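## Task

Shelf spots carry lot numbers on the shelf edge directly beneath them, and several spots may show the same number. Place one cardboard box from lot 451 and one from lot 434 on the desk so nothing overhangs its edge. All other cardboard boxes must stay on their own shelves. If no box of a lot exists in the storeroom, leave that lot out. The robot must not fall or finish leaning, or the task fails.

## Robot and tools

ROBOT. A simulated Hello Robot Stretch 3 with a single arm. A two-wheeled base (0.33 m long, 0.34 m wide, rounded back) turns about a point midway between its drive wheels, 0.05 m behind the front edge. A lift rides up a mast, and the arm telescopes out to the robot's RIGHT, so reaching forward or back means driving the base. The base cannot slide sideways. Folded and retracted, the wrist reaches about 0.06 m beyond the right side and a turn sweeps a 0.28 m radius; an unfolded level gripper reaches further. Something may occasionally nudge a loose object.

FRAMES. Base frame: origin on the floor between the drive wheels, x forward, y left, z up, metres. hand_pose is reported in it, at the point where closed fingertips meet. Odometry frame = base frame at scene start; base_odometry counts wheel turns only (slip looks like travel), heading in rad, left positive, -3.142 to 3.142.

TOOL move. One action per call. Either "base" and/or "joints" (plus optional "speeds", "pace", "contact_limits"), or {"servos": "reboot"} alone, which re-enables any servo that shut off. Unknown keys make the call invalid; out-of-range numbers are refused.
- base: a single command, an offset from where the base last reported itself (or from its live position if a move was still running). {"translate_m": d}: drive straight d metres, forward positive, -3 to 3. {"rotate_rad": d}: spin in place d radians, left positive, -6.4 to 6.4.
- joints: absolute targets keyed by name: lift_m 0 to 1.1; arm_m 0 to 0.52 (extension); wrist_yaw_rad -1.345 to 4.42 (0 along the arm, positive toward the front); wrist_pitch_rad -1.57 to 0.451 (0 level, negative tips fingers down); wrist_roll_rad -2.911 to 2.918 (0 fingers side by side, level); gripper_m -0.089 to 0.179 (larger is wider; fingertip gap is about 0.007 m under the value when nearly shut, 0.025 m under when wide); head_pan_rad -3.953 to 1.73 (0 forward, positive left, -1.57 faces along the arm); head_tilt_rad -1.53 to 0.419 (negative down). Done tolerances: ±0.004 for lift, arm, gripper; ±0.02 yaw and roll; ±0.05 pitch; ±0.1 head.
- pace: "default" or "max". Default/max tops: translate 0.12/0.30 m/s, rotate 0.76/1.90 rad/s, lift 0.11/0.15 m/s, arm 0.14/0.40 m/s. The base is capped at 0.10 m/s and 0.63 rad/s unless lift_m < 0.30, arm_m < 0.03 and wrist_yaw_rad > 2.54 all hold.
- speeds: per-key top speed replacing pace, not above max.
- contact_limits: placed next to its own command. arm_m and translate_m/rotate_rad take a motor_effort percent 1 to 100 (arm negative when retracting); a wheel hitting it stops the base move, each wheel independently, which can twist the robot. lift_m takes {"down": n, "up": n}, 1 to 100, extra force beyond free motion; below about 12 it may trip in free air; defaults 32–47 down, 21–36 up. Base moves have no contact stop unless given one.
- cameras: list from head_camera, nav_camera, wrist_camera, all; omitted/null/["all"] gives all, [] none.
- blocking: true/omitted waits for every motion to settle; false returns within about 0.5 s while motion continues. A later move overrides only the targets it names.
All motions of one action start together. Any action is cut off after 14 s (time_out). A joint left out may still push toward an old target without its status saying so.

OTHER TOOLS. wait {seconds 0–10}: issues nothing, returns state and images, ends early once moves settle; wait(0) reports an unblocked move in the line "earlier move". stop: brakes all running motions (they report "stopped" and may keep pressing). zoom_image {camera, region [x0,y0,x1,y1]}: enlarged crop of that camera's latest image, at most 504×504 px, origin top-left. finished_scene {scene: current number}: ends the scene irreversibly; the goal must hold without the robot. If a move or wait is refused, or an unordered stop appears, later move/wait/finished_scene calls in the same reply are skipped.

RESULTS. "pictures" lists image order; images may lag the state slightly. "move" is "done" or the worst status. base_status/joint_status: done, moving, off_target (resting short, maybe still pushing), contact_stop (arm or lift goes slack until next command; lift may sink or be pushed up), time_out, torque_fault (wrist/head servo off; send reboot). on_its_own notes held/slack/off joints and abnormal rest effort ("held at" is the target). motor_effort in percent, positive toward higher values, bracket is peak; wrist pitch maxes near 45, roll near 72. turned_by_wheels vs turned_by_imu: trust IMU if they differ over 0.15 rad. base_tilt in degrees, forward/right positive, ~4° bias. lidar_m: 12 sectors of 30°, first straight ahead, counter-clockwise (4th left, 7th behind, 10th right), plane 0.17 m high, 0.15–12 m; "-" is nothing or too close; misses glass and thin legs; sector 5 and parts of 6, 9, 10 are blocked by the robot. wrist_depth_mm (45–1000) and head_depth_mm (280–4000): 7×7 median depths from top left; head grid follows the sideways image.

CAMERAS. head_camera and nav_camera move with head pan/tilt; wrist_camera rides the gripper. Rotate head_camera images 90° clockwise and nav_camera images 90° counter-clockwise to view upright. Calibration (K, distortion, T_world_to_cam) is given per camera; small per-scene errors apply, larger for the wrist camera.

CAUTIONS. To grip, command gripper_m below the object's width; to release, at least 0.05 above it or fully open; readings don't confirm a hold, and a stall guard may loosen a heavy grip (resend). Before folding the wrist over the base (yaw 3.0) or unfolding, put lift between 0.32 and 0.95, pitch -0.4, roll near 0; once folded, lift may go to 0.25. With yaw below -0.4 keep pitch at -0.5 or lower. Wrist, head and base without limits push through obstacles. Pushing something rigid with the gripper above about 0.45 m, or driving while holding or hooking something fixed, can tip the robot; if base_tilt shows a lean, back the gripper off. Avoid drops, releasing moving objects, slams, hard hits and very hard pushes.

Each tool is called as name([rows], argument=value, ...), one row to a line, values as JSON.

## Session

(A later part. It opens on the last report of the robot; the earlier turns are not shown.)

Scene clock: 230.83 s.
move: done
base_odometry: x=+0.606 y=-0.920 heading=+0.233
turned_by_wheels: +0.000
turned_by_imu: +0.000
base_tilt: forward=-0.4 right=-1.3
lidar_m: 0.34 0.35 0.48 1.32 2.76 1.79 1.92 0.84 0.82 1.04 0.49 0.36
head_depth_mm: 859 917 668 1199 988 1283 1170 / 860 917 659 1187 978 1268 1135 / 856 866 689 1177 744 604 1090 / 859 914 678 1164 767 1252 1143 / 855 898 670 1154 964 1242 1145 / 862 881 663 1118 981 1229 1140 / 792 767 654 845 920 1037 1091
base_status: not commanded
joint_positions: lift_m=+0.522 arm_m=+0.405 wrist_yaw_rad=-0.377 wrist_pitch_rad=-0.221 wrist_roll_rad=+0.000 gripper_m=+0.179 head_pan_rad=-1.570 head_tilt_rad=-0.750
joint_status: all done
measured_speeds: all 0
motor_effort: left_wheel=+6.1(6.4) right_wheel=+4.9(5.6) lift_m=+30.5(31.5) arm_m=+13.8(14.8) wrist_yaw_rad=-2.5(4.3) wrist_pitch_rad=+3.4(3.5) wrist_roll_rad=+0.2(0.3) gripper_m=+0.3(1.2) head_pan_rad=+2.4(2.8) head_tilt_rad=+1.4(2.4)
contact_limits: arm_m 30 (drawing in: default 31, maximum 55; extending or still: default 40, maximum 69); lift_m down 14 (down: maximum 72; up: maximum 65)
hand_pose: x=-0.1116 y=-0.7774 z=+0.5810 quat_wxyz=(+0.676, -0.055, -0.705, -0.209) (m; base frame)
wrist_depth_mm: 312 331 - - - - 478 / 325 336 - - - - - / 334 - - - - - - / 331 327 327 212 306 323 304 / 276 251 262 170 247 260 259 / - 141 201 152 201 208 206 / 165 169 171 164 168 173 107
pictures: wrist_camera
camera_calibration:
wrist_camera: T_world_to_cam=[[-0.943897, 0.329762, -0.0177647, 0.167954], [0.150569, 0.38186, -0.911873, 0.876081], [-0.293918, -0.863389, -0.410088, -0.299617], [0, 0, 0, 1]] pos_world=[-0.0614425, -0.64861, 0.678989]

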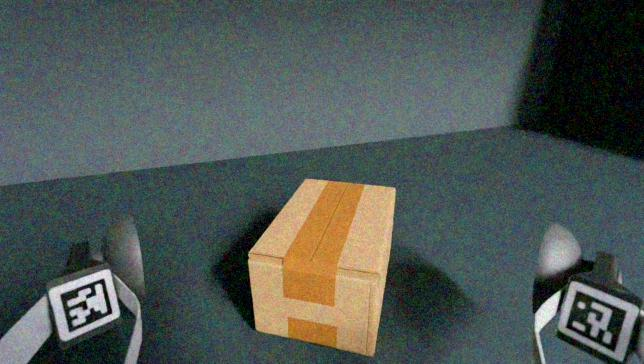

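move(joints={"gripper_m": 0.01}, cameras=["wrist_camera"])

move(joints={"lift_m": 0.62}, cameras=["wrist_camera"])

Scene clock: 238.70 s.
move: done
base_odometry: x=+0.606 y=-0.920 heading=+0.233
turned_by_wheels: +0.000
turned_by_imu: +0.000
base_tilt: forward=-0.3 right=-1.2
lidar_m: 0.34 0.35 0.48 1.32 2.76 1.80 1.92 0.84 0.81 1.04 0.49 0.35
head_depth_mm: 860 915 670 1196 987 1277 1168 / 857 920 661 1190 981 1274 1142 / 861 865 688 1175 744 606 1090 / 860 913 678 1162 771 1250 1148 / 861 896 671 1159 959 1254 1144 / 857 883 661 1109 981 1230 1137 / 792 771 655 843 922 1037 1095
base_status: not commanded
joint_positions: lift_m=+0.522 arm_m=+0.405 wrist_yaw_rad=-0.377 wrist_pitch_rad=-0.221 wrist_roll_rad=+0.000 gripper_m=+0.011 head_pan_rad=-1.570 head_tilt_rad=-0.750
joint_status: all done
measured_speeds: all 0
motor_effort: left_wheel=+5.8(6.5) right_wheel=+4.8(5.9) lift_m=+26.4(28.3) arm_m=+12.3(13.6) wrist_yaw_rad=-3.2(4.2) wrist_pitch_rad=+3.5(3.5) wrist_roll_rad=+0.1(0.3) gripper_m=-16.8(89.4) head_pan_rad=+1.7(2.8) head_tilt_rad=+0.6(2.1)
contact_limits: arm_m 30 (drawing in: default 31, maximum 55; extending or still: default 40, maximum 69); lift_m down 14 (down: maximum 72; up: maximum 65)
hand_pose: x=-0.1116 y=-0.7774 z=+0.5810 quat_wxyz=(+0.676, -0.055, -0.705, -0.209) (m; base frame)
wrist_depth_mm: 314 332 - - - - 484 / 324 338 - - - - - / 336 - - - - - - / 329 328 324 212 304 322 302 / 264 263 250 169 161 257 257 / 210 210 127 156 127 207 207 / 176 163 170 167 164 174 173
pictures: wrist_camera
camera_calibration:
wrist_camera: T_world_to_cam=[[-0.943897, 0.329762, -0.0177647, 0.167954], [0.150569, 0.38186, -0.911873, 0.876081], [-0.293918, -0.863389, -0.410088, -0.299617], [0, 0, 0, 1]] pos_world=[-0.0614425, -0.64861, 0.678989]

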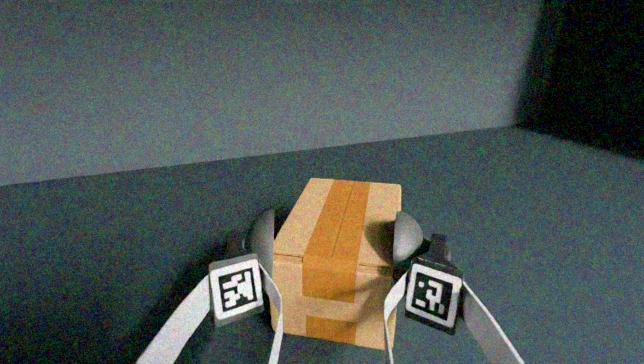

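Scene clock: 240.43 s.
move: done
base_odometry: x=+0.606 y=-0.920 heading=+0.233
turned_by_wheels: +0.000
turned_by_imu: +0.000
base_tilt: forward=-0.4 right=-1.1
lidar_m: 0.34 0.35 0.48 1.32 2.76 1.80 1.92 0.84 0.81 1.04 0.49 0.35
head_depth_mm: 860 919 670 1197 982 1281 1166 / 860 917 663 1193 976 1213 405 / 857 865 688 994 662 1229 1132 / 863 909 680 1160 916 1259 1143 / 860 897 669 1157 961 1244 1142 / 861 882 662 1113 980 1229 1136 / 794 770 653 843 923 1040 1089
base_status: not commanded
joint_positions: lift_m=+0.620 arm_m=+0.405 wrist_yaw_rad=-0.377 wrist_pitch_rad=-0.225 wrist_roll_rad=+0.000 gripper_m=+0.011 head_pan_rad=-1.570 head_tilt_rad=-0.750
joint_status: all done
measured_speeds: all 0
motor_effort: left_wheel=+5.6(6.2) right_wheel=+4.9(5.5) lift_m=+31.5(34.0) arm_m=+11.3(12.8) wrist_yaw_rad=-3.4(4.9) wrist_pitch_rad=+4.1(4.3) wrist_roll_rad=+0.0(0.3) gripper_m=-16.9(17.0) head_pan_rad=+2.1(2.7) head_tilt_rad=+0.7(1.6)
contact_limits: arm_m 30 (drawing in: default 31, maximum 55; extending or still: default 40, maximum 69)
hand_pose: x=-0.1115 y=-0.7771 z=+0.6780 quat_wxyz=(+0.676, -0.053, -0.705, -0.210) (m; base frame)
wrist_depth_mm: 311 330 - - - - 479 / 325 336 - - - - - / 334 - - - - 546 - / - - - 218 - 567 - / - - 153 170 154 - - / - - 128 156 127 322 - / 293 103 283 168 273 289 289
pictures: wrist_camera
camera_calibration:
wrist_camera: T_world_to_cam=[[-0.943891, 0.329769, -0.017941, 0.169828], [0.151979, 0.385491, -0.910109, 0.966067], [-0.29321, -0.861771, -0.41398, -0.255521], [0, 0, 0, 1]] pos_world=[-0.0614442, -0.648615, 0.776493]

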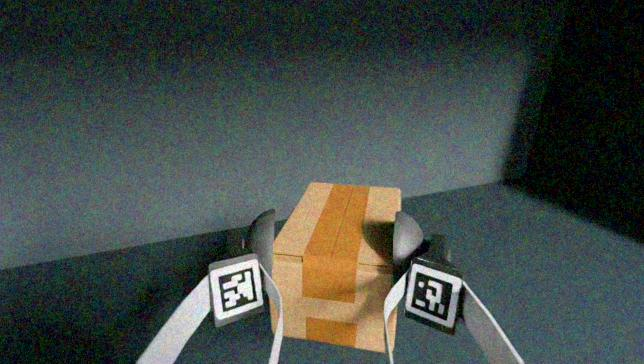

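move(joints={"arm_m": 0.0}, cameras=[])

move(base={"translate_m": -0.53}, joints={"lift_m": 0.8}, cameras=[])

move(base={"rotate_rad": -1.57}, cameras=[])

move(base={"translate_m": -1.3})

Scene clock: 260.30 s.
move: done
base_odometry: x=+0.606 y=-0.920 heading=+0.233
turned_by_wheels: +0.000
turned_by_imu: +0.000
base_tilt: forward=-0.3 right=-1.3
lidar_m: 0.34 0.35 0.48 1.32 2.76 1.80 1.92 0.84 0.81 1.04 0.49 0.35
head_depth_mm: 861 921 668 1198 988 1275 1165 / 860 922 659 1198 981 1241 1160 / 858 864 687 1183 970 669 469 / 858 911 678 1167 965 1257 1086 / 857 898 675 1157 959 1248 1138 / 859 881 663 1115 980 1229 1134 / 794 769 654 841 922 1038 1092
base_status: not commanded
joint_positions: lift_m=+0.620 arm_m=+0.001 wrist_yaw_rad=-0.377 wrist_pitch_rad=-0.225 wrist_roll_rad=+0.000 gripper_m=+0.011 head_pan_rad=-1.570 head_tilt_rad=-0.750
joint_status: all done
measured_speeds: all 0
motor_effort: left_wheel=+5.4(6.1) right_wheel=+4.7(5.6) lift_m=+29.0(31.9) arm_m=-12.3(14.8) wrist_yaw_rad=-2.9(4.7) wrist_pitch_rad=+4.3(4.3) wrist_roll_rad=-0.2(0.6) gripper_m=-16.3(17.1) head_pan_rad=+1.0(2.1) head_tilt_rad=+0.0(1.0)
hand_pose: x=-0.1115 y=-0.3727 z=+0.6780 quat_wxyz=(+0.676, -0.053, -0.705, -0.210) (m; base frame)
wrist_depth_mm: - - - - 815 - 462 / - - - - 863 - 497 / - - - - - - 518 / - - - 217 - - 577 / - - 153 171 154 - - / - - 127 156 127 628 - / - 95 - 165 130 694 -
pictures: none
No camera images: "cameras" was empty.

Scene clock: 266.73 s.
move: done
base_odometry: x=+0.091 y=-1.042 heading=+0.233
turned_by_wheels: +0.000
turned_by_imu: +0.000
base_tilt: forward=-0.3 right=-1.1
lidar_m: 0.87 0.90 1.23 3.64 1.39 1.40 1.40 1.14 1.08 0.59 1.08 0.90
head_depth_mm: 862 921 670 1205 988 1302 - / 483 555 638 1196 558 1249 - / 490 554 637 732 797 343 - / 850 857 648 1092 936 1154 1142 / 865 900 672 1162 964 1248 1140 / 860 886 665 1154 978 1238 1139 / 864 873 654 1146 976 1231 1138
base_status: done
joint_positions: lift_m=+0.800 arm_m=+0.001 wrist_yaw_rad=-0.377 wrist_pitch_rad=-0.226 wrist_roll_rad=+0.000 gripper_m=+0.011 head_pan_rad=-1.570 head_tilt_rad=-0.750
joint_status: all done
measured_speeds: all 0
motor_effort: left_wheel=-4.5(12.5) right_wheel=-7.2(11.1) lift_m=+28.1(34.4) arm_m=-8.9(13.0) wrist_yaw_rad=-3.1(4.6) wrist_pitch_rad=+4.3(4.4) wrist_roll_rad=-0.2(0.3) gripper_m=-16.8(17.1) head_pan_rad=+1.6(2.2) head_tilt_rad=-1.7(1.7)
hand_pose: x=-0.1115 y=-0.3726 z=+0.8578 quat_wxyz=(+0.675, -0.053, -0.705, -0.210) (m; base frame)
wrist_depth_mm: - - 320 - - - 441 / - - 338 - - - - / - - 359 - - - - / - - 377 217 - - - / - - 156 170 160 - - / - - 128 156 127 - - / - 94 447 166 - - -
pictures: none
No camera images: "cameras" was empty.

Scene clock: 270.33 s.
move: done
base_odometry: x=+0.091 y=-1.042 heading=-1.336
turned_by_wheels: -1.570
turned_by_imu: -1.545
base_tilt: forward=-0.4 right=-1.2
lidar_m: 0.59 1.09 0.90 0.87 0.90 1.25 3.66 1.38 1.42 1.40 1.14 1.08
head_depth_mm: 1157 1303 1492 1764 1621 1391 - / 1160 1301 1489 1736 556 1315 - / 1158 1307 1496 1758 1484 342 - / 1161 1308 1494 1765 1584 1314 1146 / 1161 1308 1508 1768 1584 1327 1142 / 1169 1308 1520 1769 1569 1316 1143 / 1190 1328 1517 1755 1566 1308 1134
base_status: done
joint_positions: lift_m=+0.800 arm_m=+0.001 wrist_yaw_rad=-0.377 wrist_pitch_rad=-0.226 wrist_roll_rad=+0.000 gripper_m=+0.011 head_pan_rad=-1.570 head_tilt_rad=-0.750
joint_status: not commanded
measured_speeds: all 0
motor_effort: left_wheel=+8.3(11.5) right_wheel=-9.9(14.3) lift_m=+24.8(28.4) arm_m=-12.5(13.1) wrist_yaw_rad=-2.0(3.9) wrist_pitch_rad=+4.3(4.5) wrist_roll_rad=+0.0(0.3) gripper_m=-16.2(17.0) head_pan_rad=+1.0(1.6) head_tilt_rad=-0.7(1.7)
hand_pose: x=-0.1115 y=-0.3726 z=+0.8578 quat_wxyz=(+0.675, -0.053, -0.705, -0.211) (m; base frame)
wrist_depth_mm: - - - - - - - / - - - - - - - / - - - - - - - / - - - - - - - / - - 160 171 170 - - / - - 128 156 127 - - / - - - 169 - - -
pictures: none
No camera images: "cameras" was empty.

Scene clock: 284.47 s.
move: done
base_odometry: x=-0.212 y=+0.222 heading=-1.336
turned_by_wheels: +0.000
turned_by_imu: -0.001
base_tilt: forward=-0.3 right=-1.3
lidar_m: 1.88 1.24 0.91 0.88 0.92 1.27 2.40 1.33 0.98 0.77 0.99 1.99
head_depth_mm: 1161 1310 1210 904 1581 1395 - / 1161 1313 1198 898 558 1323 - / 1161 1308 1183 890 1108 342 - / 1170 1318 1169 882 1555 1296 1151 / 1162 1313 1153 876 1583 1330 1144 / 1169 1309 1143 870 1486 1316 1140 / 1167 1325 1185 865 1561 1318 1136
base_status: done
joint_positions: lift_m=+0.800 arm_m=+0.001 wrist_yaw_rad=-0.377 wrist_pitch_rad=-0.226 wrist_roll_rad=+0.000 gripper_m=+0.011 head_pan_rad=-1.570 head_tilt_rad=-0.750
joint_status: not commanded
measured_speeds: all 0
motor_effort: left_wheel=-5.6(9.8) right_wheel=-5.3(14.7) lift_m=+24.7(25.6) arm_m=-2.9(13.1) wrist_yaw_rad=-3.2(4.9) wrist_pitch_rad=+4.4(4.5) wrist_roll_rad=-0.2(0.3) gripper_m=-16.3(17.4) head_pan_rad=-0.2(1.3) head_tilt_rad=-2.0(2.6)
hand_pose: x=-0.1115 y=-0.3726 z=+0.8578 quat_wxyz=(+0.675, -0.053, -0.705, -0.211) (m; base frame)
wrist_depth_mm: - - - - - - - / - - - - - - - / - - - - - - - / - - - 217 - - - / - - 153 171 162 - - / - - 127 156 127 - - / - 102 - 168 - - -
pictures: head_camera (sideways), nav_camera (sideways), wrist_camera
camera_calibration:
head_camera: T_world_to_cam=[[-0.0468561, 0.641544, -0.765654, 1.01171], [0.997494, -0.0106269, -0.0699485, 0.0845511], [-0.0530116, -0.767013, -0.639438, 0.788029], [0, 0, 0, 1]] pos_world=[0.00484018, -0.0437284, 1.28443]
nav_camera: T_world_to_cam=[[0.0176554, -0.661899, 0.749385, -0.931872], [-0.999786, -0.0197784, 0.00608544, 0.0483103], [0.0107937, -0.749332, -0.662107, 0.814723], [0, 0, 0, 1]] pos_world=[0.0559587, -0.00535143, 1.23747]
wrist_camera: T_world_to_cam=[[-0.943807, 0.330007, -0.0179958, 0.0398123], [0.152368, 0.386155, -0.909763, 0.973759], [-0.293279, -0.861383, -0.414738, 0.16827], [0, 0, 0, 1]] pos_world=[-0.0614444, -0.244216, 0.956394]

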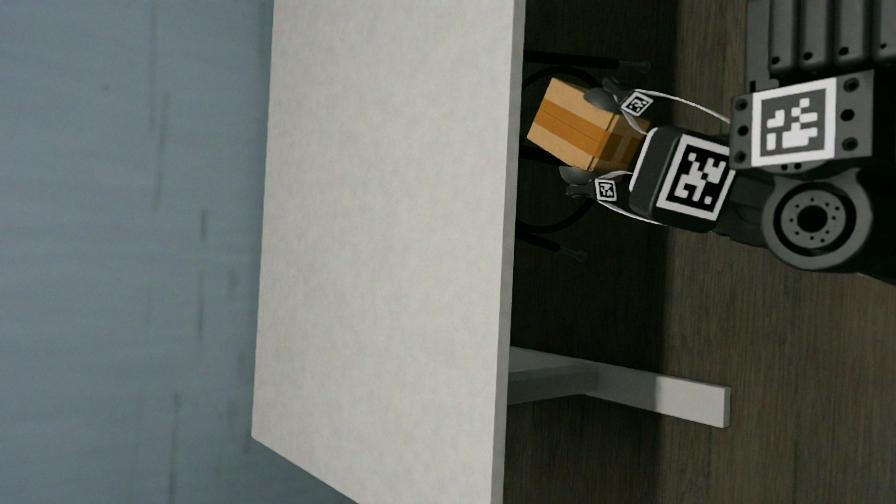

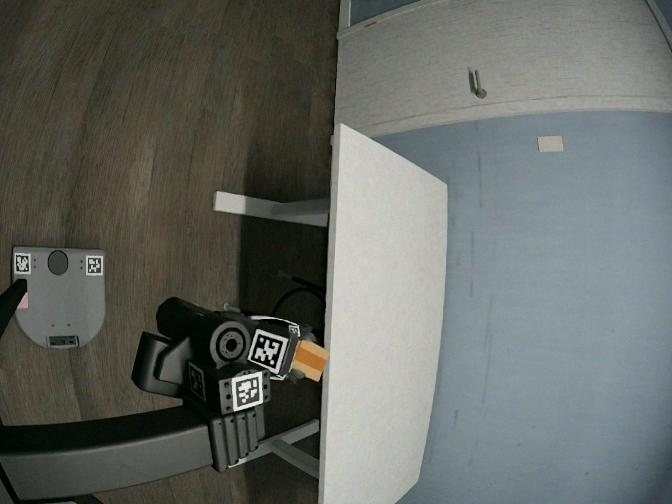

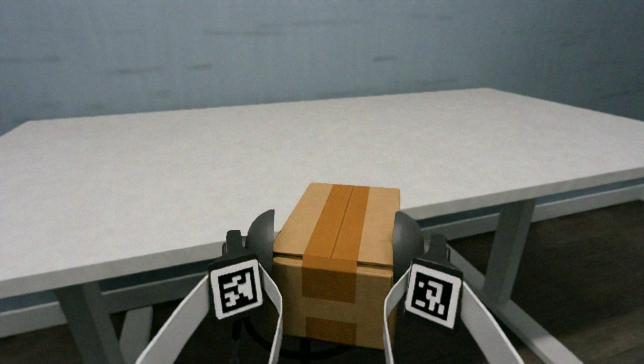

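move(joints={"arm_m": 0.42}, contact_limits={"arm_m": 30}, cameras=[])

move(joints={"lift_m": 0.72}, contact_limits={"lift_m": {"down": 14}}, cameras=["wrist_camera"])

move(joints={"lift_m": 0.65}, speeds={"lift_m": 0.03}, contact_limits={"lift_m": {"down": 13}}, cameras=["wrist_camera","head_camera"])

Scene clock: 300.87 s.
move: done
base_odometry: x=-0.212 y=+0.222 heading=-1.336
turned_by_wheels: +0.000
turned_by_imu: +0.000
base_tilt: forward=-0.3 right=-1.3
lidar_m: 1.88 1.24 0.92 0.88 0.92 1.27 2.39 1.34 0.98 0.77 0.99 1.99
head_depth_mm: 1161 1300 1213 905 815 297 - / 1165 1300 1194 431 363 1254 1154 / 1160 1313 587 803 1568 1339 1156 / 1162 1308 1112 821 1546 1337 1156 / 1172 1309 1157 872 1578 1316 1146 / 1165 1320 1145 867 1484 1305 1140 / 1169 1324 1187 860 1555 1310 1133
base_status: not commanded
joint_positions: lift_m=+0.800 arm_m=+0.420 wrist_yaw_rad=-0.377 wrist_pitch_rad=-0.226 wrist_roll_rad=+0.000 gripper_m=+0.011 head_pan_rad=-1.570 head_tilt_rad=-0.750
joint_status: all done
measured_speeds: all 0
motor_effort: left_wheel=-6.1(6.4) right_wheel=-6.0(6.2) lift_m=+26.2(26.3) arm_m=+13.1(15.3) wrist_yaw_rad=-3.2(4.2) wrist_pitch_rad=+4.3(4.5) wrist_roll_rad=-0.2(0.3) gripper_m=-16.4(17.1) head_pan_rad=-0.6(1.1) head_tilt_rad=-2.8(3.4)
contact_limits: arm_m 30 (drawing in: default 31, maximum 55; extending or still: default 40, maximum 69)
hand_pose: x=-0.1115 y=-0.7920 z=+0.8578 quat_wxyz=(+0.675, -0.053, -0.705, -0.211) (m; base frame)
wrist_depth_mm: - - - - - - - / - - - - - - - / - - - - - - - / - - - 218 - - - / - - 153 170 154 - - / - - 127 156 127 - - / - 94 - 165 130 - -
pictures: none
No camera images: "cameras" was empty.

Scene clock: 302.43 s.
move: done
base_odometry: x=-0.212 y=+0.222 heading=-1.336
turned_by_wheels: +0.000
turned_by_imu: +0.000
base_tilt: forward=-0.3 right=-1.2
lidar_m: 1.88 1.24 0.91 0.88 0.92 1.27 2.39 1.34 0.98 0.77 0.99 1.98
head_depth_mm: 1159 1304 1209 906 1589 1355 329 / 1161 1307 1193 869 446 369 328 / 1165 1312 1191 613 1517 1344 1153 / 1167 1314 1167 660 1549 1333 1145 / 1169 1319 1161 873 1587 1327 1140 / 1166 1317 1149 867 1498 1308 1140 / 1175 1323 1188 860 1570 1313 1134
base_status: not commanded
joint_positions: lift_m=+0.720 arm_m=+0.420 wrist_yaw_rad=-0.377 wrist_pitch_rad=-0.226 wrist_roll_rad=+0.000 gripper_m=+0.011 head_pan_rad=-1.570 head_tilt_rad=-0.750
joint_status: all done
measured_speeds: all 0
motor_effort: left_wheel=-5.8(6.4) right_wheel=-5.6(6.5) lift_m=+24.2(27.5) arm_m=+10.5(12.9) wrist_yaw_rad=-2.2(3.8) wrist_pitch_rad=+4.4(4.4) wrist_roll_rad=+0.0(0.3) gripper_m=-16.4(17.0) head_pan_rad=-0.5(0.9) head_tilt_rad=-2.4(3.3)
contact_limits: arm_m 30 (drawing in: default 31, maximum 55; extending or still: default 40, maximum 69); lift_m down 14 (down: maximum 72; up: maximum 65)
hand_pose: x=-0.1115 y=-0.7920 z=+0.7778 quat_wxyz=(+0.675, -0.053, -0.705, -0.211) (m; base frame)
wrist_depth_mm: - - - - - - - / - - - - - - - / - - - - - - - / - - - 218 - - - / - - 153 171 154 - - / - - 128 156 127 - - / - 95 - 165 130 - -
pictures: wrist_camera
camera_calibration:
wrist_camera: T_world_to_cam=[[-0.943807, 0.330007, -0.0179958, 0.17681], [0.152368, 0.386155, -0.909763, 1.06297], [-0.293279, -0.861383, -0.414738, -0.226259], [0, 0, 0, 1]] pos_world=[-0.0614444, -0.663716, 0.876394]

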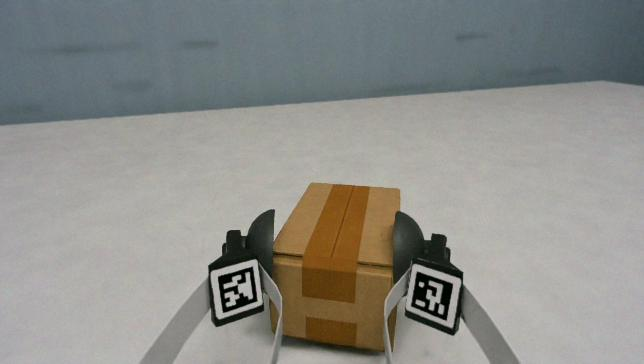

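Scene clock: 305.17 s.
move: contact_stop
base_odometry: x=-0.212 y=+0.222 heading=-1.336
turned_by_wheels: +0.000
turned_by_imu: +0.001
base_tilt: forward=-0.4 right=-1.2
lidar_m: 1.88 1.24 0.91 0.88 0.92 1.27 2.39 1.34 0.98 0.77 0.99 1.98
head_depth_mm: 1167 1308 1208 908 1580 1358 1168 / 1162 1311 1193 899 1531 444 372 / 1170 1309 1179 670 672 1304 1153 / 1161 1314 1167 740 1551 1336 1147 / 1170 1310 1156 875 1596 1329 1143 / 1166 1319 1144 867 1500 1320 1141 / 1174 1324 1190 864 1562 1315 1136
base_status: not commanded
joint_positions: lift_m=+0.657 arm_m=+0.420 wrist_yaw_rad=-0.381 wrist_pitch_rad=-0.083 wrist_roll_rad=-0.002 gripper_m=+0.011 head_pan_rad=-1.570 head_tilt_rad=-0.750
joint_status: lift_m contact_stop (moved -0.063 of -0.070)
measured_speeds: translate_m=+0.000 rotate_rad=+0.000 lift_m=+0.005 arm_m=+0.000 wrist_yaw_rad=+0.000 wrist_pitch_rad=-0.024 wrist_roll_rad=+0.000 head_pan_rad=+0.000 head_tilt_rad=+0.000
on_its_own: lift_m is slack since a contact_stop (your +0.650 is given up); wrist_pitch_rad is at rest, and its effort (-21.7) is outside its rest range (-8 to +12)
motor_effort: left_wheel=-0.7(6.5) right_wheel=-5.4(6.1) lift_m=+20.3(25.9) arm_m=+4.4(9.6) wrist_yaw_rad=+0.6(3.6) wrist_pitch_rad=-21.7(23.7) wrist_roll_rad=+0.6(1.0) gripper_m=-15.3(16.9) head_pan_rad=-0.9(1.2) head_tilt_rad=-3.0(3.9)
contact_limits: arm_m 30 (drawing in: default 31, maximum 55; extending or still: default 40, maximum 69); lift_m down 13 (down: maximum 72; up: maximum 65)
hand_pose: x=-0.1158 y=-0.8001 z=+0.7508 quat_wxyz=(+0.689, -0.104, -0.698, -0.163) (m; base frame)
wrist_depth_mm: - - - - - - - / - - - - - - - / - - - - - - - / - - - 195 - - - / - - 153 152 144 - - / - - 127 152 124 - - / - 94 - 156 123 - -
pictures: head_camera (sideways), wrist_camera
camera_calibration:
head_camera: T_world_to_cam=[[-0.0468561, 0.641544, -0.765654, 1.01171], [0.997494, -0.0106269, -0.0699485, 0.0845511], [-0.0530116, -0.767013, -0.639438, 0.788029], [0, 0, 0, 1]] pos_world=[0.00484018, -0.0437284, 1.28443]
wrist_camera: T_world_to_cam=[[-0.943428, 0.33143, -0.00992659, 0.170063], [0.102251, 0.262323, -0.959548, 0.974666], [-0.315419, -0.906279, -0.281372, -0.384146], [0, 0, 0, 1]] pos_world=[-0.0603857, -0.660184, 0.828839]

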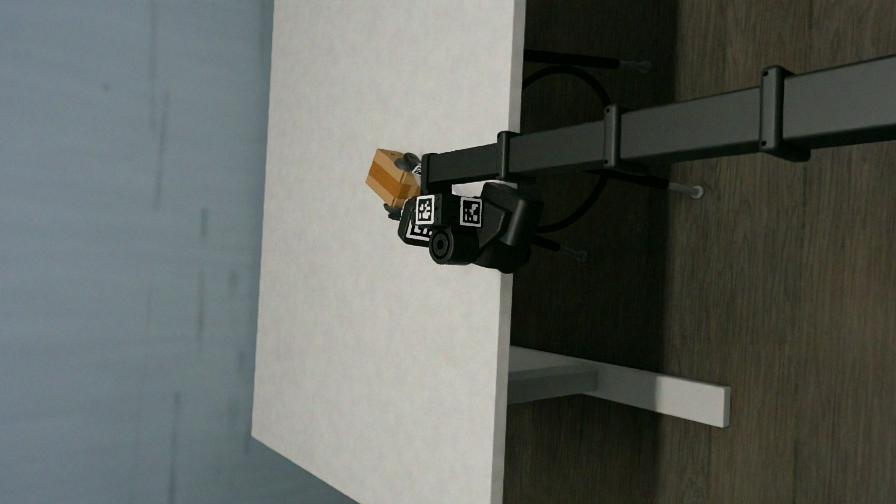

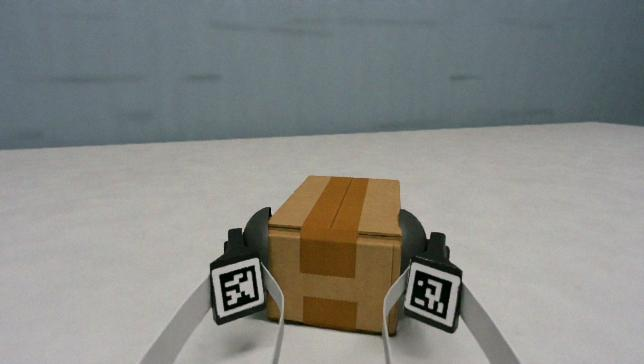

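move(joints={"lift_m": 0.686}, cameras=[])

move(joints={"gripper_m": 0.15}, cameras=["wrist_camera"])

Scene clock: 311.53 s.
move: done
base_odometry: x=-0.212 y=+0.222 heading=-1.336
turned_by_wheels: +0.000
turned_by_imu: +0.000
base_tilt: forward=-0.2 right=-1.1
lidar_m: 1.88 1.24 0.91 0.88 0.92 1.27 2.39 1.34 0.99 0.77 0.99 1.99
head_depth_mm: 1158 1303 1209 905 1578 1347 1146 / 1166 1302 1189 897 817 404 352 / 1159 1307 1186 634 1486 1321 1152 / 1162 1310 1164 679 1549 1332 1148 / 1171 1314 1153 875 1580 1331 1138 / 1169 1316 1142 868 1478 1313 1137 / 1169 1318 1188 861 1558 1309 1137
base_status: not commanded
joint_positions: lift_m=+0.686 arm_m=+0.420 wrist_yaw_rad=-0.381 wrist_pitch_rad=-0.182 wrist_roll_rad=-0.002 gripper_m=+0.011 head_pan_rad=-1.570 head_tilt_rad=-0.750
joint_status: all done
measured_speeds: all 0
motor_effort: left_wheel=-0.8(1.3) right_wheel=-4.5(4.8) lift_m=+29.9(30.8) arm_m=-9.0(9.0) wrist_yaw_rad=+1.0(1.6) wrist_pitch_rad=-3.9(13.0) wrist_roll_rad=+0.6(0.8) gripper_m=-15.1(15.7) head_pan_rad=-1.4(1.6) head_tilt_rad=-3.2(4.1)
contact_limits: arm_m 30 (drawing in: default 31, maximum 55; extending or still: default 40, maximum 69)
hand_pose: x=-0.1136 y=-0.7948 z=+0.7546 quat_wxyz=(+0.680, -0.070, -0.703, -0.197) (m; base frame)
wrist_depth_mm: - - - - - - - / - - - - - - - / - - - - - - - / - - - 188 - - - / - - 154 155 147 - - / - - 128 155 127 - - / - - - 161 121 - -
pictures: none
No camera images: "cameras" was empty.

Scene clock: 313.47 s.
move: done
base_odometry: x=-0.212 y=+0.222 heading=-1.336
turned_by_wheels: +0.000
turned_by_imu: +0.000
base_tilt: forward=-0.3 right=-1.1
lidar_m: 1.88 1.24 0.91 0.88 0.92 1.27 2.39 1.34 0.99 0.77 0.99 1.99
head_depth_mm: 1161 1309 1211 903 1581 1360 1143 / 1159 1313 1195 893 816 404 352 / 1167 1317 1183 636 1474 1315 1150 / 1164 1308 1167 679 1554 1335 1143 / 1161 1309 1156 873 1591 1325 1143 / 1169 1318 1139 867 1486 1320 1139 / 1171 1324 1186 863 1563 1308 1133
base_status: not commanded
joint_positions: lift_m=+0.686 arm_m=+0.420 wrist_yaw_rad=-0.381 wrist_pitch_rad=-0.214 wrist_roll_rad=-0.002 gripper_m=+0.150 head_pan_rad=-1.570 head_tilt_rad=-0.750
joint_status: all done
measured_speeds: all 0
motor_effort: left_wheel=-0.9(1.2) right_wheel=-4.3(5.2) lift_m=+24.8(29.7) arm_m=-12.5(12.5) wrist_yaw_rad=+0.1(1.9) wrist_pitch_rad=+2.1(3.9) wrist_roll_rad=+0.3(0.9) gripper_m=+0.6(81.9) head_pan_rad=-1.0(1.6) head_tilt_rad=-3.7(4.3)
contact_limits: arm_m 30 (drawing in: default 31, maximum 55; extending or still: default 40, maximum 69)
hand_pose: x=-0.1127 y=-0.7926 z=+0.7468 quat_wxyz=(+0.677, -0.058, -0.704, -0.208) (m; base frame)
wrist_depth_mm: - - - - - - - / - - - - - - - / - - - - - - - / - - - 177 177 - - / - 146 - 147 143 142 - / - 126 - 157 152 124 - / - 119 - - - - 111
pictures: wrist_camera
camera_calibration:
wrist_camera: T_world_to_cam=[[-0.942898, 0.332722, -0.0155004, 0.175693], [0.147698, 0.375942, -0.914797, 1.03039], [-0.298546, -0.864849, -0.403617, -0.251583], [0, 0, 0, 1]] pos_world=[-0.061635, -0.663406, 0.843781]

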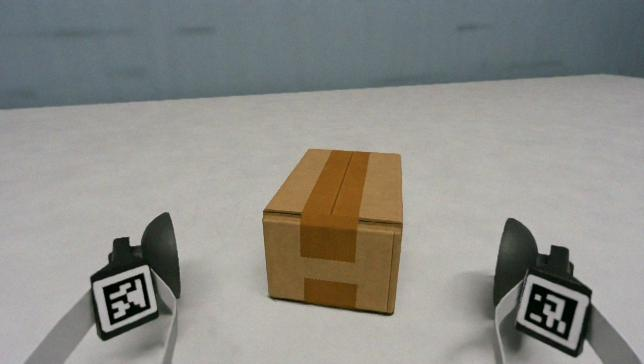

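move(joints={"lift_m": 0.8}, cameras=[])

move(joints={"arm_m": 0.0, "wrist_pitch_rad": -0.4}, cameras=["head_camera"])

move(joints={"wrist_yaw_rad": 3.0, "gripper_m": 0.037}, cameras=[])

move(base={"translate_m": -1.73}, joints={"head_pan_rad": 1.2, "head_tilt_rad": -0.3, "lift_m": 0.29}, pace="max", cameras=["head_camera","nav_camera"])

Scene clock: 334.27 s.
move: done
base_odometry: x=-0.212 y=+0.222 heading=-1.336
turned_by_wheels: +0.000
turned_by_imu: +0.000
base_tilt: forward=-0.3 right=-1.1
lidar_m: 1.88 1.24 0.91 0.88 0.92 1.27 2.39 1.34 0.98 0.77 0.99 1.99
head_depth_mm: 1159 1309 1209 905 816 297 - / 1163 1304 1193 431 362 1261 1158 / 1167 1314 587 804 1553 1333 1149 / 1160 1315 1110 821 1555 1331 1147 / 1167 1320 1147 871 1591 1330 1138 / 1168 1312 1142 868 1485 1310 1134 / 1169 1322 1184 859 1567 1312 1129
base_status: not commanded
joint_positions: lift_m=+0.800 arm_m=+0.420 wrist_yaw_rad=-0.381 wrist_pitch_rad=-0.215 wrist_roll_rad=-0.002 gripper_m=+0.150 head_pan_rad=-1.570 head_tilt_rad=-0.750
joint_status: all done
measured_speeds: all 0
motor_effort: left_wheel=-0.5(1.2) right_wheel=-4.2(4.9) lift_m=+30.2(33.3) arm_m=-12.3(13.3) wrist_yaw_rad=-0.4(1.6) wrist_pitch_rad=+2.2(2.3) wrist_roll_rad=+0.7(0.9) gripper_m=+0.4(1.3) head_pan_rad=-1.6(1.9) head_tilt_rad=-4.4(4.8)
contact_limits: arm_m 30 (drawing in: default 31, maximum 55; extending or still: default 40, maximum 69)
hand_pose: x=-0.1127 y=-0.7926 z=+0.8606 quat_wxyz=(+0.677, -0.058, -0.704, -0.208) (m; base frame)
wrist_depth_mm: - - - - - - - / - - - - - - - / - - - - - - - / - - - - - - - / - 146 - - - 142 - / - 126 - 262 - 125 - / - 119 - 226 - - 110
pictures: none
No camera images: "cameras" was empty.

Scene clock: 338.53 s.
move: done
base_odometry: x=-0.212 y=+0.222 heading=-1.336
turned_by_wheels: +0.000
turned_by_imu: +0.000
base_tilt: forward=-0.3 right=-1.1
lidar_m: 1.88 1.23 0.91 0.88 0.92 1.27 2.39 1.34 0.98 0.77 1.00 1.99
head_depth_mm: 1157 1305 1211 905 1579 1323 - / 1160 1298 1192 895 1585 1347 - / 1163 1304 1178 892 1562 355 - / 1164 1311 1166 881 1549 1302 1144 / 1169 1315 1157 876 1573 1328 1138 / 1167 1316 1143 866 1474 1316 1137 / 1176 1320 1185 859 1571 1311 1136
base_status: not commanded
joint_positions: lift_m=+0.800 arm_m=+0.001 wrist_yaw_rad=-0.381 wrist_pitch_rad=-0.413 wrist_roll_rad=-0.002 gripper_m=+0.150 head_pan_rad=-1.570 head_tilt_rad=-0.750
joint_status: all done
measured_speeds: all 0
motor_effort: left_wheel=-0.9(1.5) right_wheel=-4.1(5.2) lift_m=+30.3(31.2) arm_m=-12.2(14.7) wrist_yaw_rad=-0.2(1.7) wrist_pitch_rad=+2.0(4.5) wrist_roll_rad=+0.8(0.9) gripper_m=+0.4(1.2) head_pan_rad=-1.2(2.2) head_tilt_rad=-4.8(5.3)
hand_pose: x=-0.1052 y=-0.3544 z=+0.8138 quat_wxyz=(+0.653, +0.012, -0.706, -0.274) (m; base frame)
wrist_depth_mm: - - - - - - - / - - 537 - - - - / - - - - - - - / - - - - - - - / - 792 - - - - - / - 125 - - - 124 - / 954 939 988 980 986 922 114
pictures: head_camera (sideways)
camera_calibration:
head_camera: T_world_to_cam=[[-0.0468561, 0.641544, -0.765654, 1.01171], [0.997494, -0.0106269, -0.0699485, 0.0845511], [-0.0530116, -0.767013, -0.639438, 0.788029], [0, 0, 0, 1]] pos_world=[0.00484018, -0.0437284, 1.28443]

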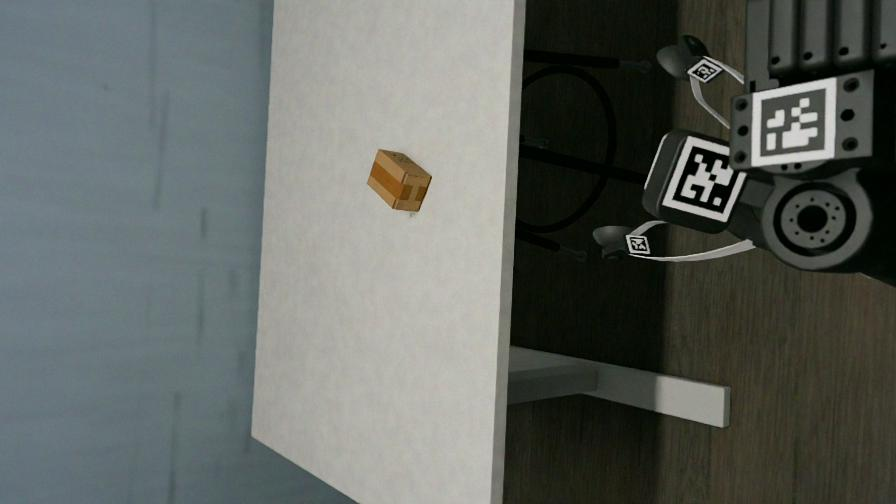

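Scene clock: 341.23 s.
move: done
base_odometry: x=-0.212 y=+0.222 heading=-1.336
turned_by_wheels: +0.000
turned_by_imu: +0.000
base_tilt: forward=-0.3 right=-1.2
lidar_m: 1.88 1.24 0.91 0.88 0.92 1.27 2.39 1.34 0.99 0.77 0.99 1.99
head_depth_mm: 1159 1297 1214 904 1575 1382 - / 1164 1304 1199 896 1583 1386 - / 1167 1315 1186 890 1566 1342 - / 1164 1314 1172 881 1553 1336 285 / 1163 1302 1160 874 1576 1322 291 / 1163 1317 1140 867 1483 1307 1116 / 1171 1320 1188 863 1561 1314 1133
base_status: not commanded
joint_positions: lift_m=+0.800 arm_m=+0.001 wrist_yaw_rad=+2.997 wrist_pitch_rad=-0.413 wrist_roll_rad=-0.002 gripper_m=+0.037 head_pan_rad=-1.570 head_tilt_rad=-0.750
joint_status: all done
measured_speeds: all 0
motor_effort: left_wheel=-0.8(1.1) right_wheel=-4.5(5.1) lift_m=+30.3(30.7) arm_m=-8.9(12.9) wrist_yaw_rad=+3.0(5.7) wrist_pitch_rad=+1.8(2.1) wrist_roll_rad=+0.5(0.9) gripper_m=+0.5(80.8) head_pan_rad=-1.7(2.4) head_tilt_rad=-4.3(5.5)
hand_pose: x=+0.0112 y=+0.0772 z=+0.8138 quat_wxyz=(+0.195, +0.700, +0.095, +0.681) (m; base frame)
wrist_depth_mm: - 137 - - - 929 - / - 147 - - - - - / - 161 - - - - - / - 185 - - - - - / - - 204 - - - - / - - 129 - 129 - - / - - 262 978 956 980 955
pictures: none
No camera images: "cameras" was empty.

Scene clock: 350.67 s.
move: done
base_odometry: x=-0.614 y=+1.905 heading=-1.336
turned_by_wheels: +0.000
turned_by_imu: -0.002
base_tilt: forward=-0.5 right=-1.2
lidar_m: 3.37 1.26 0.97 1.39 0.95 0.70 0.68 0.71 0.97 1.38 1.18 1.52
head_depth_mm: 934 993 1050 1114 1195 1280 1377 / 900 949 999 1058 1126 1203 1292 / 859 903 952 1010 1064 1140 1219 / 837 876 919 969 1024 1078 1148 / 1076 1128 1175 1237 1291 1373 1398 / 2045 2135 2205 2342 2444 1973 1533 / 1956 2060 2143 2264 2340 1969 1507
base_status: done
joint_positions: lift_m=+0.290 arm_m=+0.001 wrist_yaw_rad=+2.997 wrist_pitch_rad=-0.414 wrist_roll_rad=-0.002 gripper_m=+0.037 head_pan_rad=+1.200 head_tilt_rad=-0.300
joint_status: all done
measured_speeds: all 0
motor_effort: left_wheel=+1.3(13.7) right_wheel=-7.9(17.2) lift_m=+29.9(31.4) arm_m=+4.4(8.9) wrist_yaw_rad=+1.9(3.4) wrist_pitch_rad=+2.2(2.3) wrist_roll_rad=+0.5(0.9) gripper_m=+0.3(1.0) head_pan_rad=-2.7(5.4) head_tilt_rad=-2.9(7.6)
hand_pose: x=+0.0111 y=+0.0770 z=+0.3035 quat_wxyz=(+0.195, +0.700, +0.096, +0.681) (m; base frame)
wrist_depth_mm: - 137 - - - - - / - 147 - - - - - / 916 162 886 915 912 906 908 / 745 186 678 737 727 715 721 / 614 596 206 591 577 592 590 / 521 527 129 314 128 509 502 / 455 291 261 280 435 441 442
pictures: head_camera (sideways), nav_camera (sideways)
camera_calibration:
head_camera: T_world_to_cam=[[-0.0456739, -0.24511, -0.968419, 1.27619], [-0.914856, 0.399594, -0.0579908, 0.0807331], [0.401189, 0.883315, -0.242491, 0.268766], [0, 0, 0, 1]] pos_world=[0.0243219, 0.0431412, 1.30574]
nav_camera: T_world_to_cam=[[0.0821136, 0.258167, 0.962604, -1.2103], [0.937023, -0.349, 0.013669, 0.0266282], [0.339478, 0.90086, -0.270566, 0.303317], [0, 0, 0, 1]] pos_world=[-0.0285383, 0.048507, 1.24675]

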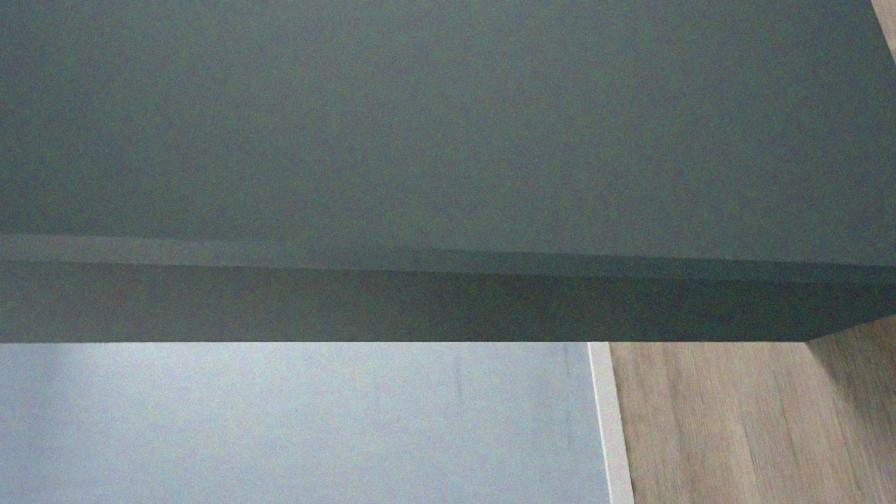

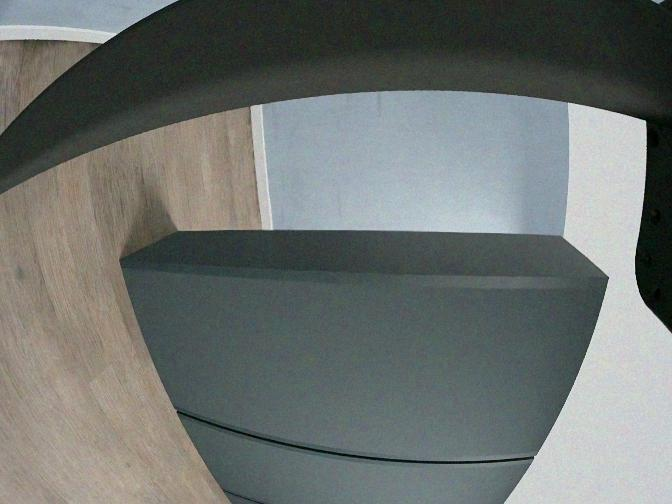

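move(base={"translate_m": -0.13}, cameras=[])

move(base={"rotate_rad": 1.575}, joints={"head_pan_rad": 0, "head_tilt_rad": -0.3}, pace="max", cameras=["nav_camera"])

move(base={"translate_m": 1.9}, joints={"head_pan_rad": -1.3, "head_tilt_rad": -0.3}, contact_limits={"translate_m": 50}, pace="max", cameras=["head_camera","nav_camera"])

Scene clock: 376.47 s.
move: done
base_odometry: x=-0.644 y=+2.031 heading=-1.336
turned_by_wheels: +0.000
turned_by_imu: +0.000
base_tilt: forward=-0.4 right=-1.1
lidar_m: 3.34 1.27 1.02 2.05 0.77 0.57 0.55 0.57 0.79 1.38 1.26 1.98
head_depth_mm: 942 996 1053 1117 1197 1280 1378 / 900 947 1002 1063 1127 1208 1299 / 885 926 971 1022 1069 1138 1220 / 1113 1145 1177 1222 1261 1305 1355 / 2110 2219 2330 2461 2530 2011 1532 / 2042 2136 2208 2319 2454 1972 1515 / 1980 2038 2141 2247 2350 1943 1516
base_status: done
joint_positions: lift_m=+0.290 arm_m=+0.001 wrist_yaw_rad=+2.997 wrist_pitch_rad=-0.414 wrist_roll_rad=-0.002 gripper_m=+0.037 head_pan_rad=+1.200 head_tilt_rad=-0.300
joint_status: not commanded
measured_speeds: all 0
motor_effort: left_wheel=-7.3(7.9) right_wheel=-6.2(14.3) lift_m=+28.2(29.7) arm_m=+11.9(12.1) wrist_yaw_rad=+2.0(3.4) wrist_pitch_rad=+2.3(2.3) wrist_roll_rad=+0.5(0.8) gripper_m=+0.3(1.0) head_pan_rad=-2.7(3.4) head_tilt_rad=-2.2(2.9)
hand_pose: x=+0.0111 y=+0.0770 z=+0.3035 quat_wxyz=(+0.195, +0.700, +0.096, +0.681) (m; base frame)
wrist_depth_mm: - 137 - - - 903 - / - 147 - - - - - / 799 162 881 923 938 897 905 / 714 187 686 733 720 717 718 / 620 593 206 583 580 596 594 / 524 522 129 314 129 506 505 / 454 292 262 281 433 441 444
pictures: none
No camera images: "cameras" was empty.

Scene clock: 378.60 s.
move: done
base_odometry: x=-0.644 y=+2.031 heading=+0.239
turned_by_wheels: +1.575
turned_by_imu: +1.544
base_tilt: forward=-0.3 right=-1.2
lidar_m: 2.16 0.78 0.57 0.55 0.57 0.77 1.38 1.26 1.95 3.58 1.29 1.03
head_depth_mm: 2052 2121 1238 1220 1203 1191 1179 / 2071 2150 2274 2361 2481 1941 1497 / 2055 2127 2251 2374 2472 2019 1543 / 2038 2155 2256 2374 2471 1993 1542 / 2046 2144 2243 2368 2463 1979 1529 / 2028 2136 2224 2337 2426 1971 1518 / 1664 1693 1721 1742 1778 1772 1516
base_status: done
joint_positions: lift_m=+0.290 arm_m=+0.001 wrist_yaw_rad=+2.997 wrist_pitch_rad=-0.414 wrist_roll_rad=-0.002 gripper_m=+0.037 head_pan_rad=-0.006 head_tilt_rad=-0.300
joint_status: all done
measured_speeds: all 0
motor_effort: left_wheel=-7.2(15.6) right_wheel=+9.1(13.8) lift_m=+28.3(29.0) arm_m=+2.2(12.7) wrist_yaw_rad=+2.1(3.0) wrist_pitch_rad=+2.2(2.3) wrist_roll_rad=+0.6(0.8) gripper_m=+0.3(0.7) head_pan_rad=+3.7(6.3) head_tilt_rad=-1.8(5.4)
hand_pose: x=+0.0111 y=+0.0770 z=+0.3035 quat_wxyz=(+0.195, +0.700, +0.096, +0.681) (m; base frame)
wrist_depth_mm: 504 137 531 547 562 579 593 / 556 147 575 599 609 620 622 / 599 162 607 628 - - - / - 181 190 688 696 689 706 / 618 593 206 583 574 591 596 / 519 518 129 314 129 507 507 / 451 290 260 280 436 443 440
pictures: nav_camera (sideways)
camera_calibration:
nav_camera: T_world_to_cam=[[0.270471, 0.0154335, 0.962604, -1.21147], [0.00841912, -0.999871, 0.0136654, 0.0323481], [0.962691, 0.00440818, -0.270566, 0.299471], [0, 0, 0, 1]] pos_world=[0.0390955, 0.049721, 1.24675]

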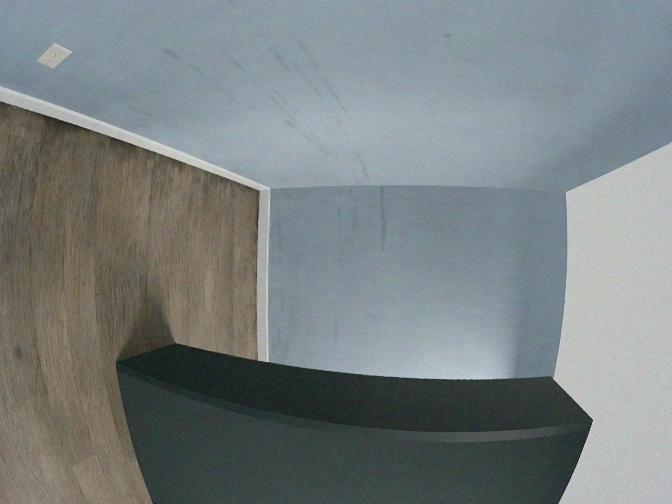

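Scene clock: 386.37 s.
move: done
base_odometry: x=+1.202 y=+2.480 heading=+0.238
turned_by_wheels: +0.000
turned_by_imu: +0.001
base_tilt: forward=-0.5 right=-1.2
lidar_m: 0.48 0.50 0.58 0.55 0.58 0.78 2.15 0.70 1.38 1.91 0.69 0.50
head_depth_mm: 3008 3597 3717 - 2976 2055 1566 / 3070 3683 3820 - 2947 2053 1566 / 2495 2855 3306 3837 2905 2017 1540 / 1603 1705 1843 1985 2156 1935 1542 / 1156 1217 1276 1348 1429 1510 1472 / 910 942 974 1017 1068 1112 1164 / 746 767 792 822 848 880 913
base_status: done
joint_positions: lift_m=+0.290 arm_m=+0.001 wrist_yaw_rad=+2.997 wrist_pitch_rad=-0.414 wrist_roll_rad=-0.002 gripper_m=+0.037 head_pan_rad=-1.300 head_tilt_rad=-0.300
joint_status: all done
measured_speeds: all 0
motor_effort: left_wheel=-2.1(9.8) right_wheel=+7.9(16.8) lift_m=+26.2(28.8) arm_m=-12.8(13.5) wrist_yaw_rad=+1.7(3.1) wrist_pitch_rad=+2.2(2.3) wrist_roll_rad=+0.5(1.0) gripper_m=+0.1(1.1) head_pan_rad=+3.1(4.9) head_tilt_rad=-0.4(4.2)
contact_limits: translate_m 50 (maximum 100)
hand_pose: x=+0.0111 y=+0.0770 z=+0.3035 quat_wxyz=(+0.195, +0.700, +0.096, +0.681) (m; base frame)
wrist_depth_mm: 510 137 535 552 566 582 540 / 555 148 583 596 613 627 529 / 617 162 615 - - 688 512 / - 181 190 703 703 708 531 / 617 585 205 582 573 596 538 / 522 520 129 313 129 507 505 / 456 292 262 280 435 445 443
pictures: head_camera (sideways), nav_camera (sideways)
camera_calibration:
head_camera: T_world_to_cam=[[-0.110153, 0.22366, -0.968423, 1.27661], [0.97201, 0.227673, -0.0579797, 0.0691937], [0.207516, -0.947703, -0.242479, 0.269865], [0, 0, 0, 1]] pos_world=[0.0173643, -0.0455277, 1.30574]
nav_camera: T_world_to_cam=[[0.0887784, -0.255945, 0.962606, -1.21035], [-0.959482, -0.281437, 0.0136596, 0.0382891], [0.267417, -0.924816, -0.27056, 0.303742], [0, 0, 0, 1]] pos_world=[0.0629649, -0.0181016, 1.24675]

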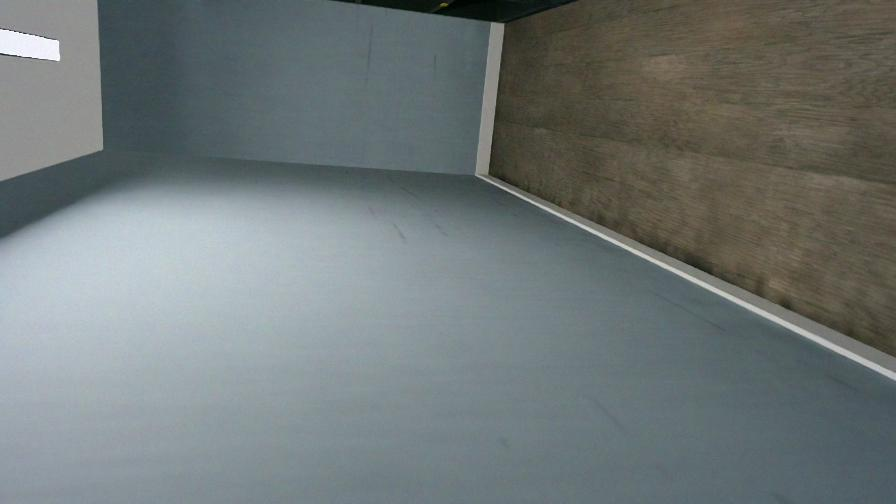

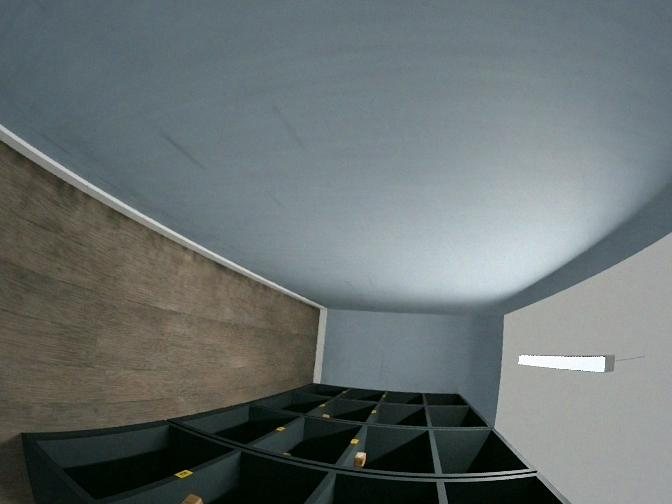

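move(base={"rotate_rad": -1.597}, joints={"head_pan_rad": -0.6, "head_tilt_rad": -0.4}, cameras=["head_camera","nav_camera"])

move(base={"translate_m": 0.55}, joints={"head_pan_rad": -0.8, "head_tilt_rad": -0.4}, cameras=["head_camera","nav_camera"])

Scene clock: 401.90 s.
move: done
base_odometry: x=+1.202 y=+2.480 heading=-1.358
turned_by_wheels: -1.597
turned_by_imu: -1.571
base_tilt: forward=-0.5 right=-1.2
lidar_m: 1.99 0.70 0.51 0.48 0.50 0.58 0.55 0.58 0.78 2.06 0.70 1.37
head_depth_mm: 573 625 688 762 860 978 1138 / 600 609 644 692 753 848 966 / 1194 1273 1357 935 1371 986 913 / 1330 1442 1516 1088 1429 1139 1323 / 1273 1353 1435 1528 1423 1594 1353 / 1203 1261 1341 1446 1562 1647 1381 / 1888 1982 2085 2222 2193 1743 1386
base_status: done
joint_positions: lift_m=+0.290 arm_m=+0.001 wrist_yaw_rad=+2.997 wrist_pitch_rad=-0.414 wrist_roll_rad=-0.002 gripper_m=+0.037 head_pan_rad=-0.599 head_tilt_rad=-0.400
joint_status: all done
measured_speeds: all 0
motor_effort: left_wheel=+7.7(12.0) right_wheel=-9.1(13.9) lift_m=+24.9(26.1) arm_m=-12.6(14.0) wrist_yaw_rad=+1.4(3.2) wrist_pitch_rad=+2.2(2.3) wrist_roll_rad=+0.8(1.0) gripper_m=+0.4(1.0) head_pan_rad=-3.0(5.4) head_tilt_rad=-4.6(6.6)
hand_pose: x=+0.0111 y=+0.0770 z=+0.3035 quat_wxyz=(+0.195, +0.700, +0.096, +0.681) (m; base frame)
wrist_depth_mm: 452 137 473 490 503 519 531 / 492 147 513 527 542 - - / 523 162 171 - - - - / - 178 188 - - 671 682 / 592 570 205 589 572 592 593 / 523 522 129 313 129 506 506 / 456 291 261 281 433 445 441
pictures: head_camera (sideways), nav_camera (sideways)
camera_calibration:
head_camera: T_world_to_cam=[[-0.307068, 0.153682, -0.939197, 1.23964], [0.591379, 0.804023, -0.0617871, 0.0764615], [0.745641, -0.574394, -0.337774, 0.39071], [0, 0, 0, 1]] pos_world=[0.0441062, -0.0275645, 1.30096]
nav_camera: T_world_to_cam=[[0.31097, -0.191786, 0.930868, -1.17032], [-0.551025, -0.8344, 0.0121666, 0.0376908], [0.774383, -0.516715, -0.365153, 0.423753], [0, 0, 0, 1]] pos_world=[0.0565554, 0.0259573, 1.24369]

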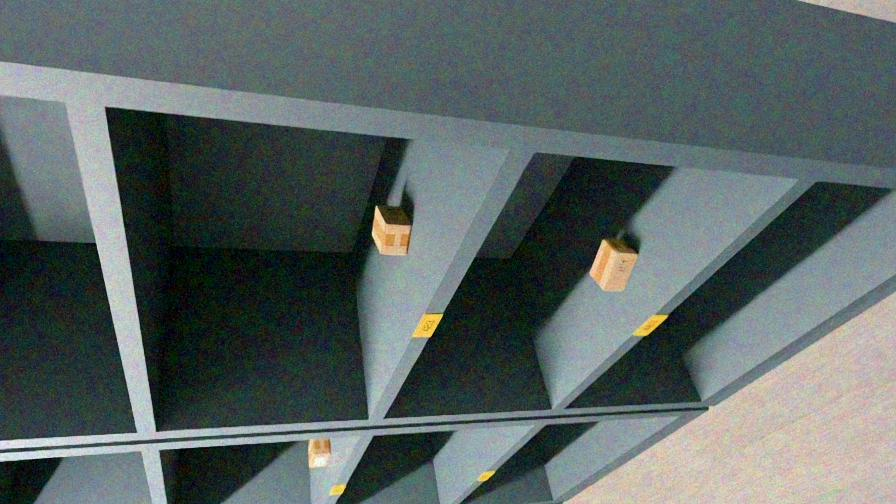

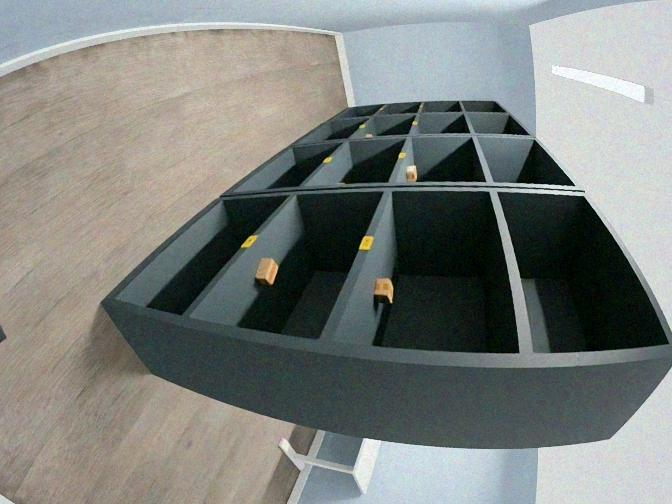

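Scene clock: 407.77 s.
move: done
base_odometry: x=+1.318 y=+1.942 heading=-1.358
turned_by_wheels: +0.000
turned_by_imu: +0.000
base_tilt: forward=-0.3 right=-1.1
lidar_m: 1.90 0.71 0.51 0.49 0.51 0.69 1.10 1.14 1.54 0.52 1.00 0.94
head_depth_mm: 491 904 951 954 603 1056 848 / 563 977 1034 871 664 1059 844 / 583 1055 1125 931 1231 1066 842 / 700 1018 1103 921 1245 1049 915 / 826 916 980 912 1135 1050 1273 / 765 833 885 932 1030 1098 1226 / 805 868 1301 1161 1327 1595 1365
base_status: done
joint_positions: lift_m=+0.290 arm_m=+0.001 wrist_yaw_rad=+2.997 wrist_pitch_rad=-0.414 wrist_roll_rad=-0.002 gripper_m=+0.037 head_pan_rad=-0.800 head_tilt_rad=-0.400
joint_status: all done
measured_speeds: all 0
motor_effort: left_wheel=+3.7(13.5) right_wheel=+7.9(10.1) lift_m=+23.5(25.1) arm_m=-11.8(13.3) wrist_yaw_rad=+2.3(3.2) wrist_pitch_rad=+2.1(2.3) wrist_roll_rad=+0.7(0.9) gripper_m=+0.4(0.9) head_pan_rad=+3.3(4.9) head_tilt_rad=-2.2(5.6)
hand_pose: x=+0.0111 y=+0.0770 z=+0.3035 quat_wxyz=(+0.195, +0.700, +0.096, +0.681) (m; base frame)
wrist_depth_mm: 453 137 477 499 512 525 538 / 494 147 519 529 537 - - / 532 161 171 - - - - / - 179 187 - - 660 683 / 589 572 206 576 576 592 592 / 521 517 128 311 129 507 507 / 452 291 262 280 434 445 440
pictures: head_camera (sideways), nav_camera (sideways)
camera_calibration:
head_camera: T_world_to_cam=[[-0.270483, 0.212055, -0.93908, 1.2392], [0.739812, 0.66997, -0.0618006, 0.0756138], [0.61605, -0.711458, -0.338096, 0.391824], [0, 0, 0, 1]] pos_world=[0.0378605, -0.0346725, 1.30086]
nav_camera: T_world_to_cam=[[0.266677, -0.250085, 0.930774, -1.16993], [-0.706314, -0.707793, 0.0121939, 0.0386165], [0.655746, -0.660671, -0.365391, 0.424805], [0, 0, 0, 1]] pos_world=[0.0607041, 0.015408, 1.24369]

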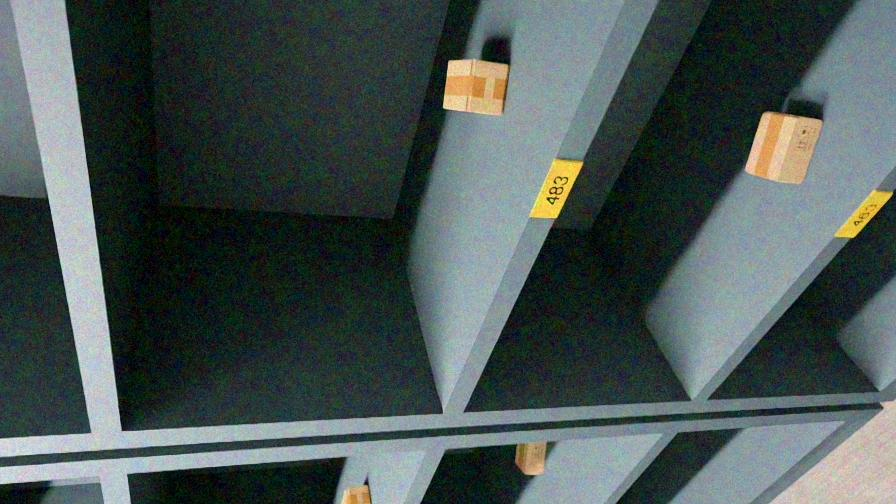

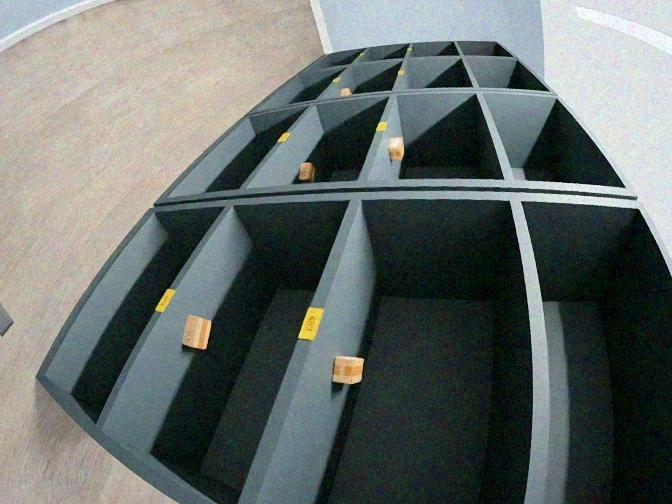

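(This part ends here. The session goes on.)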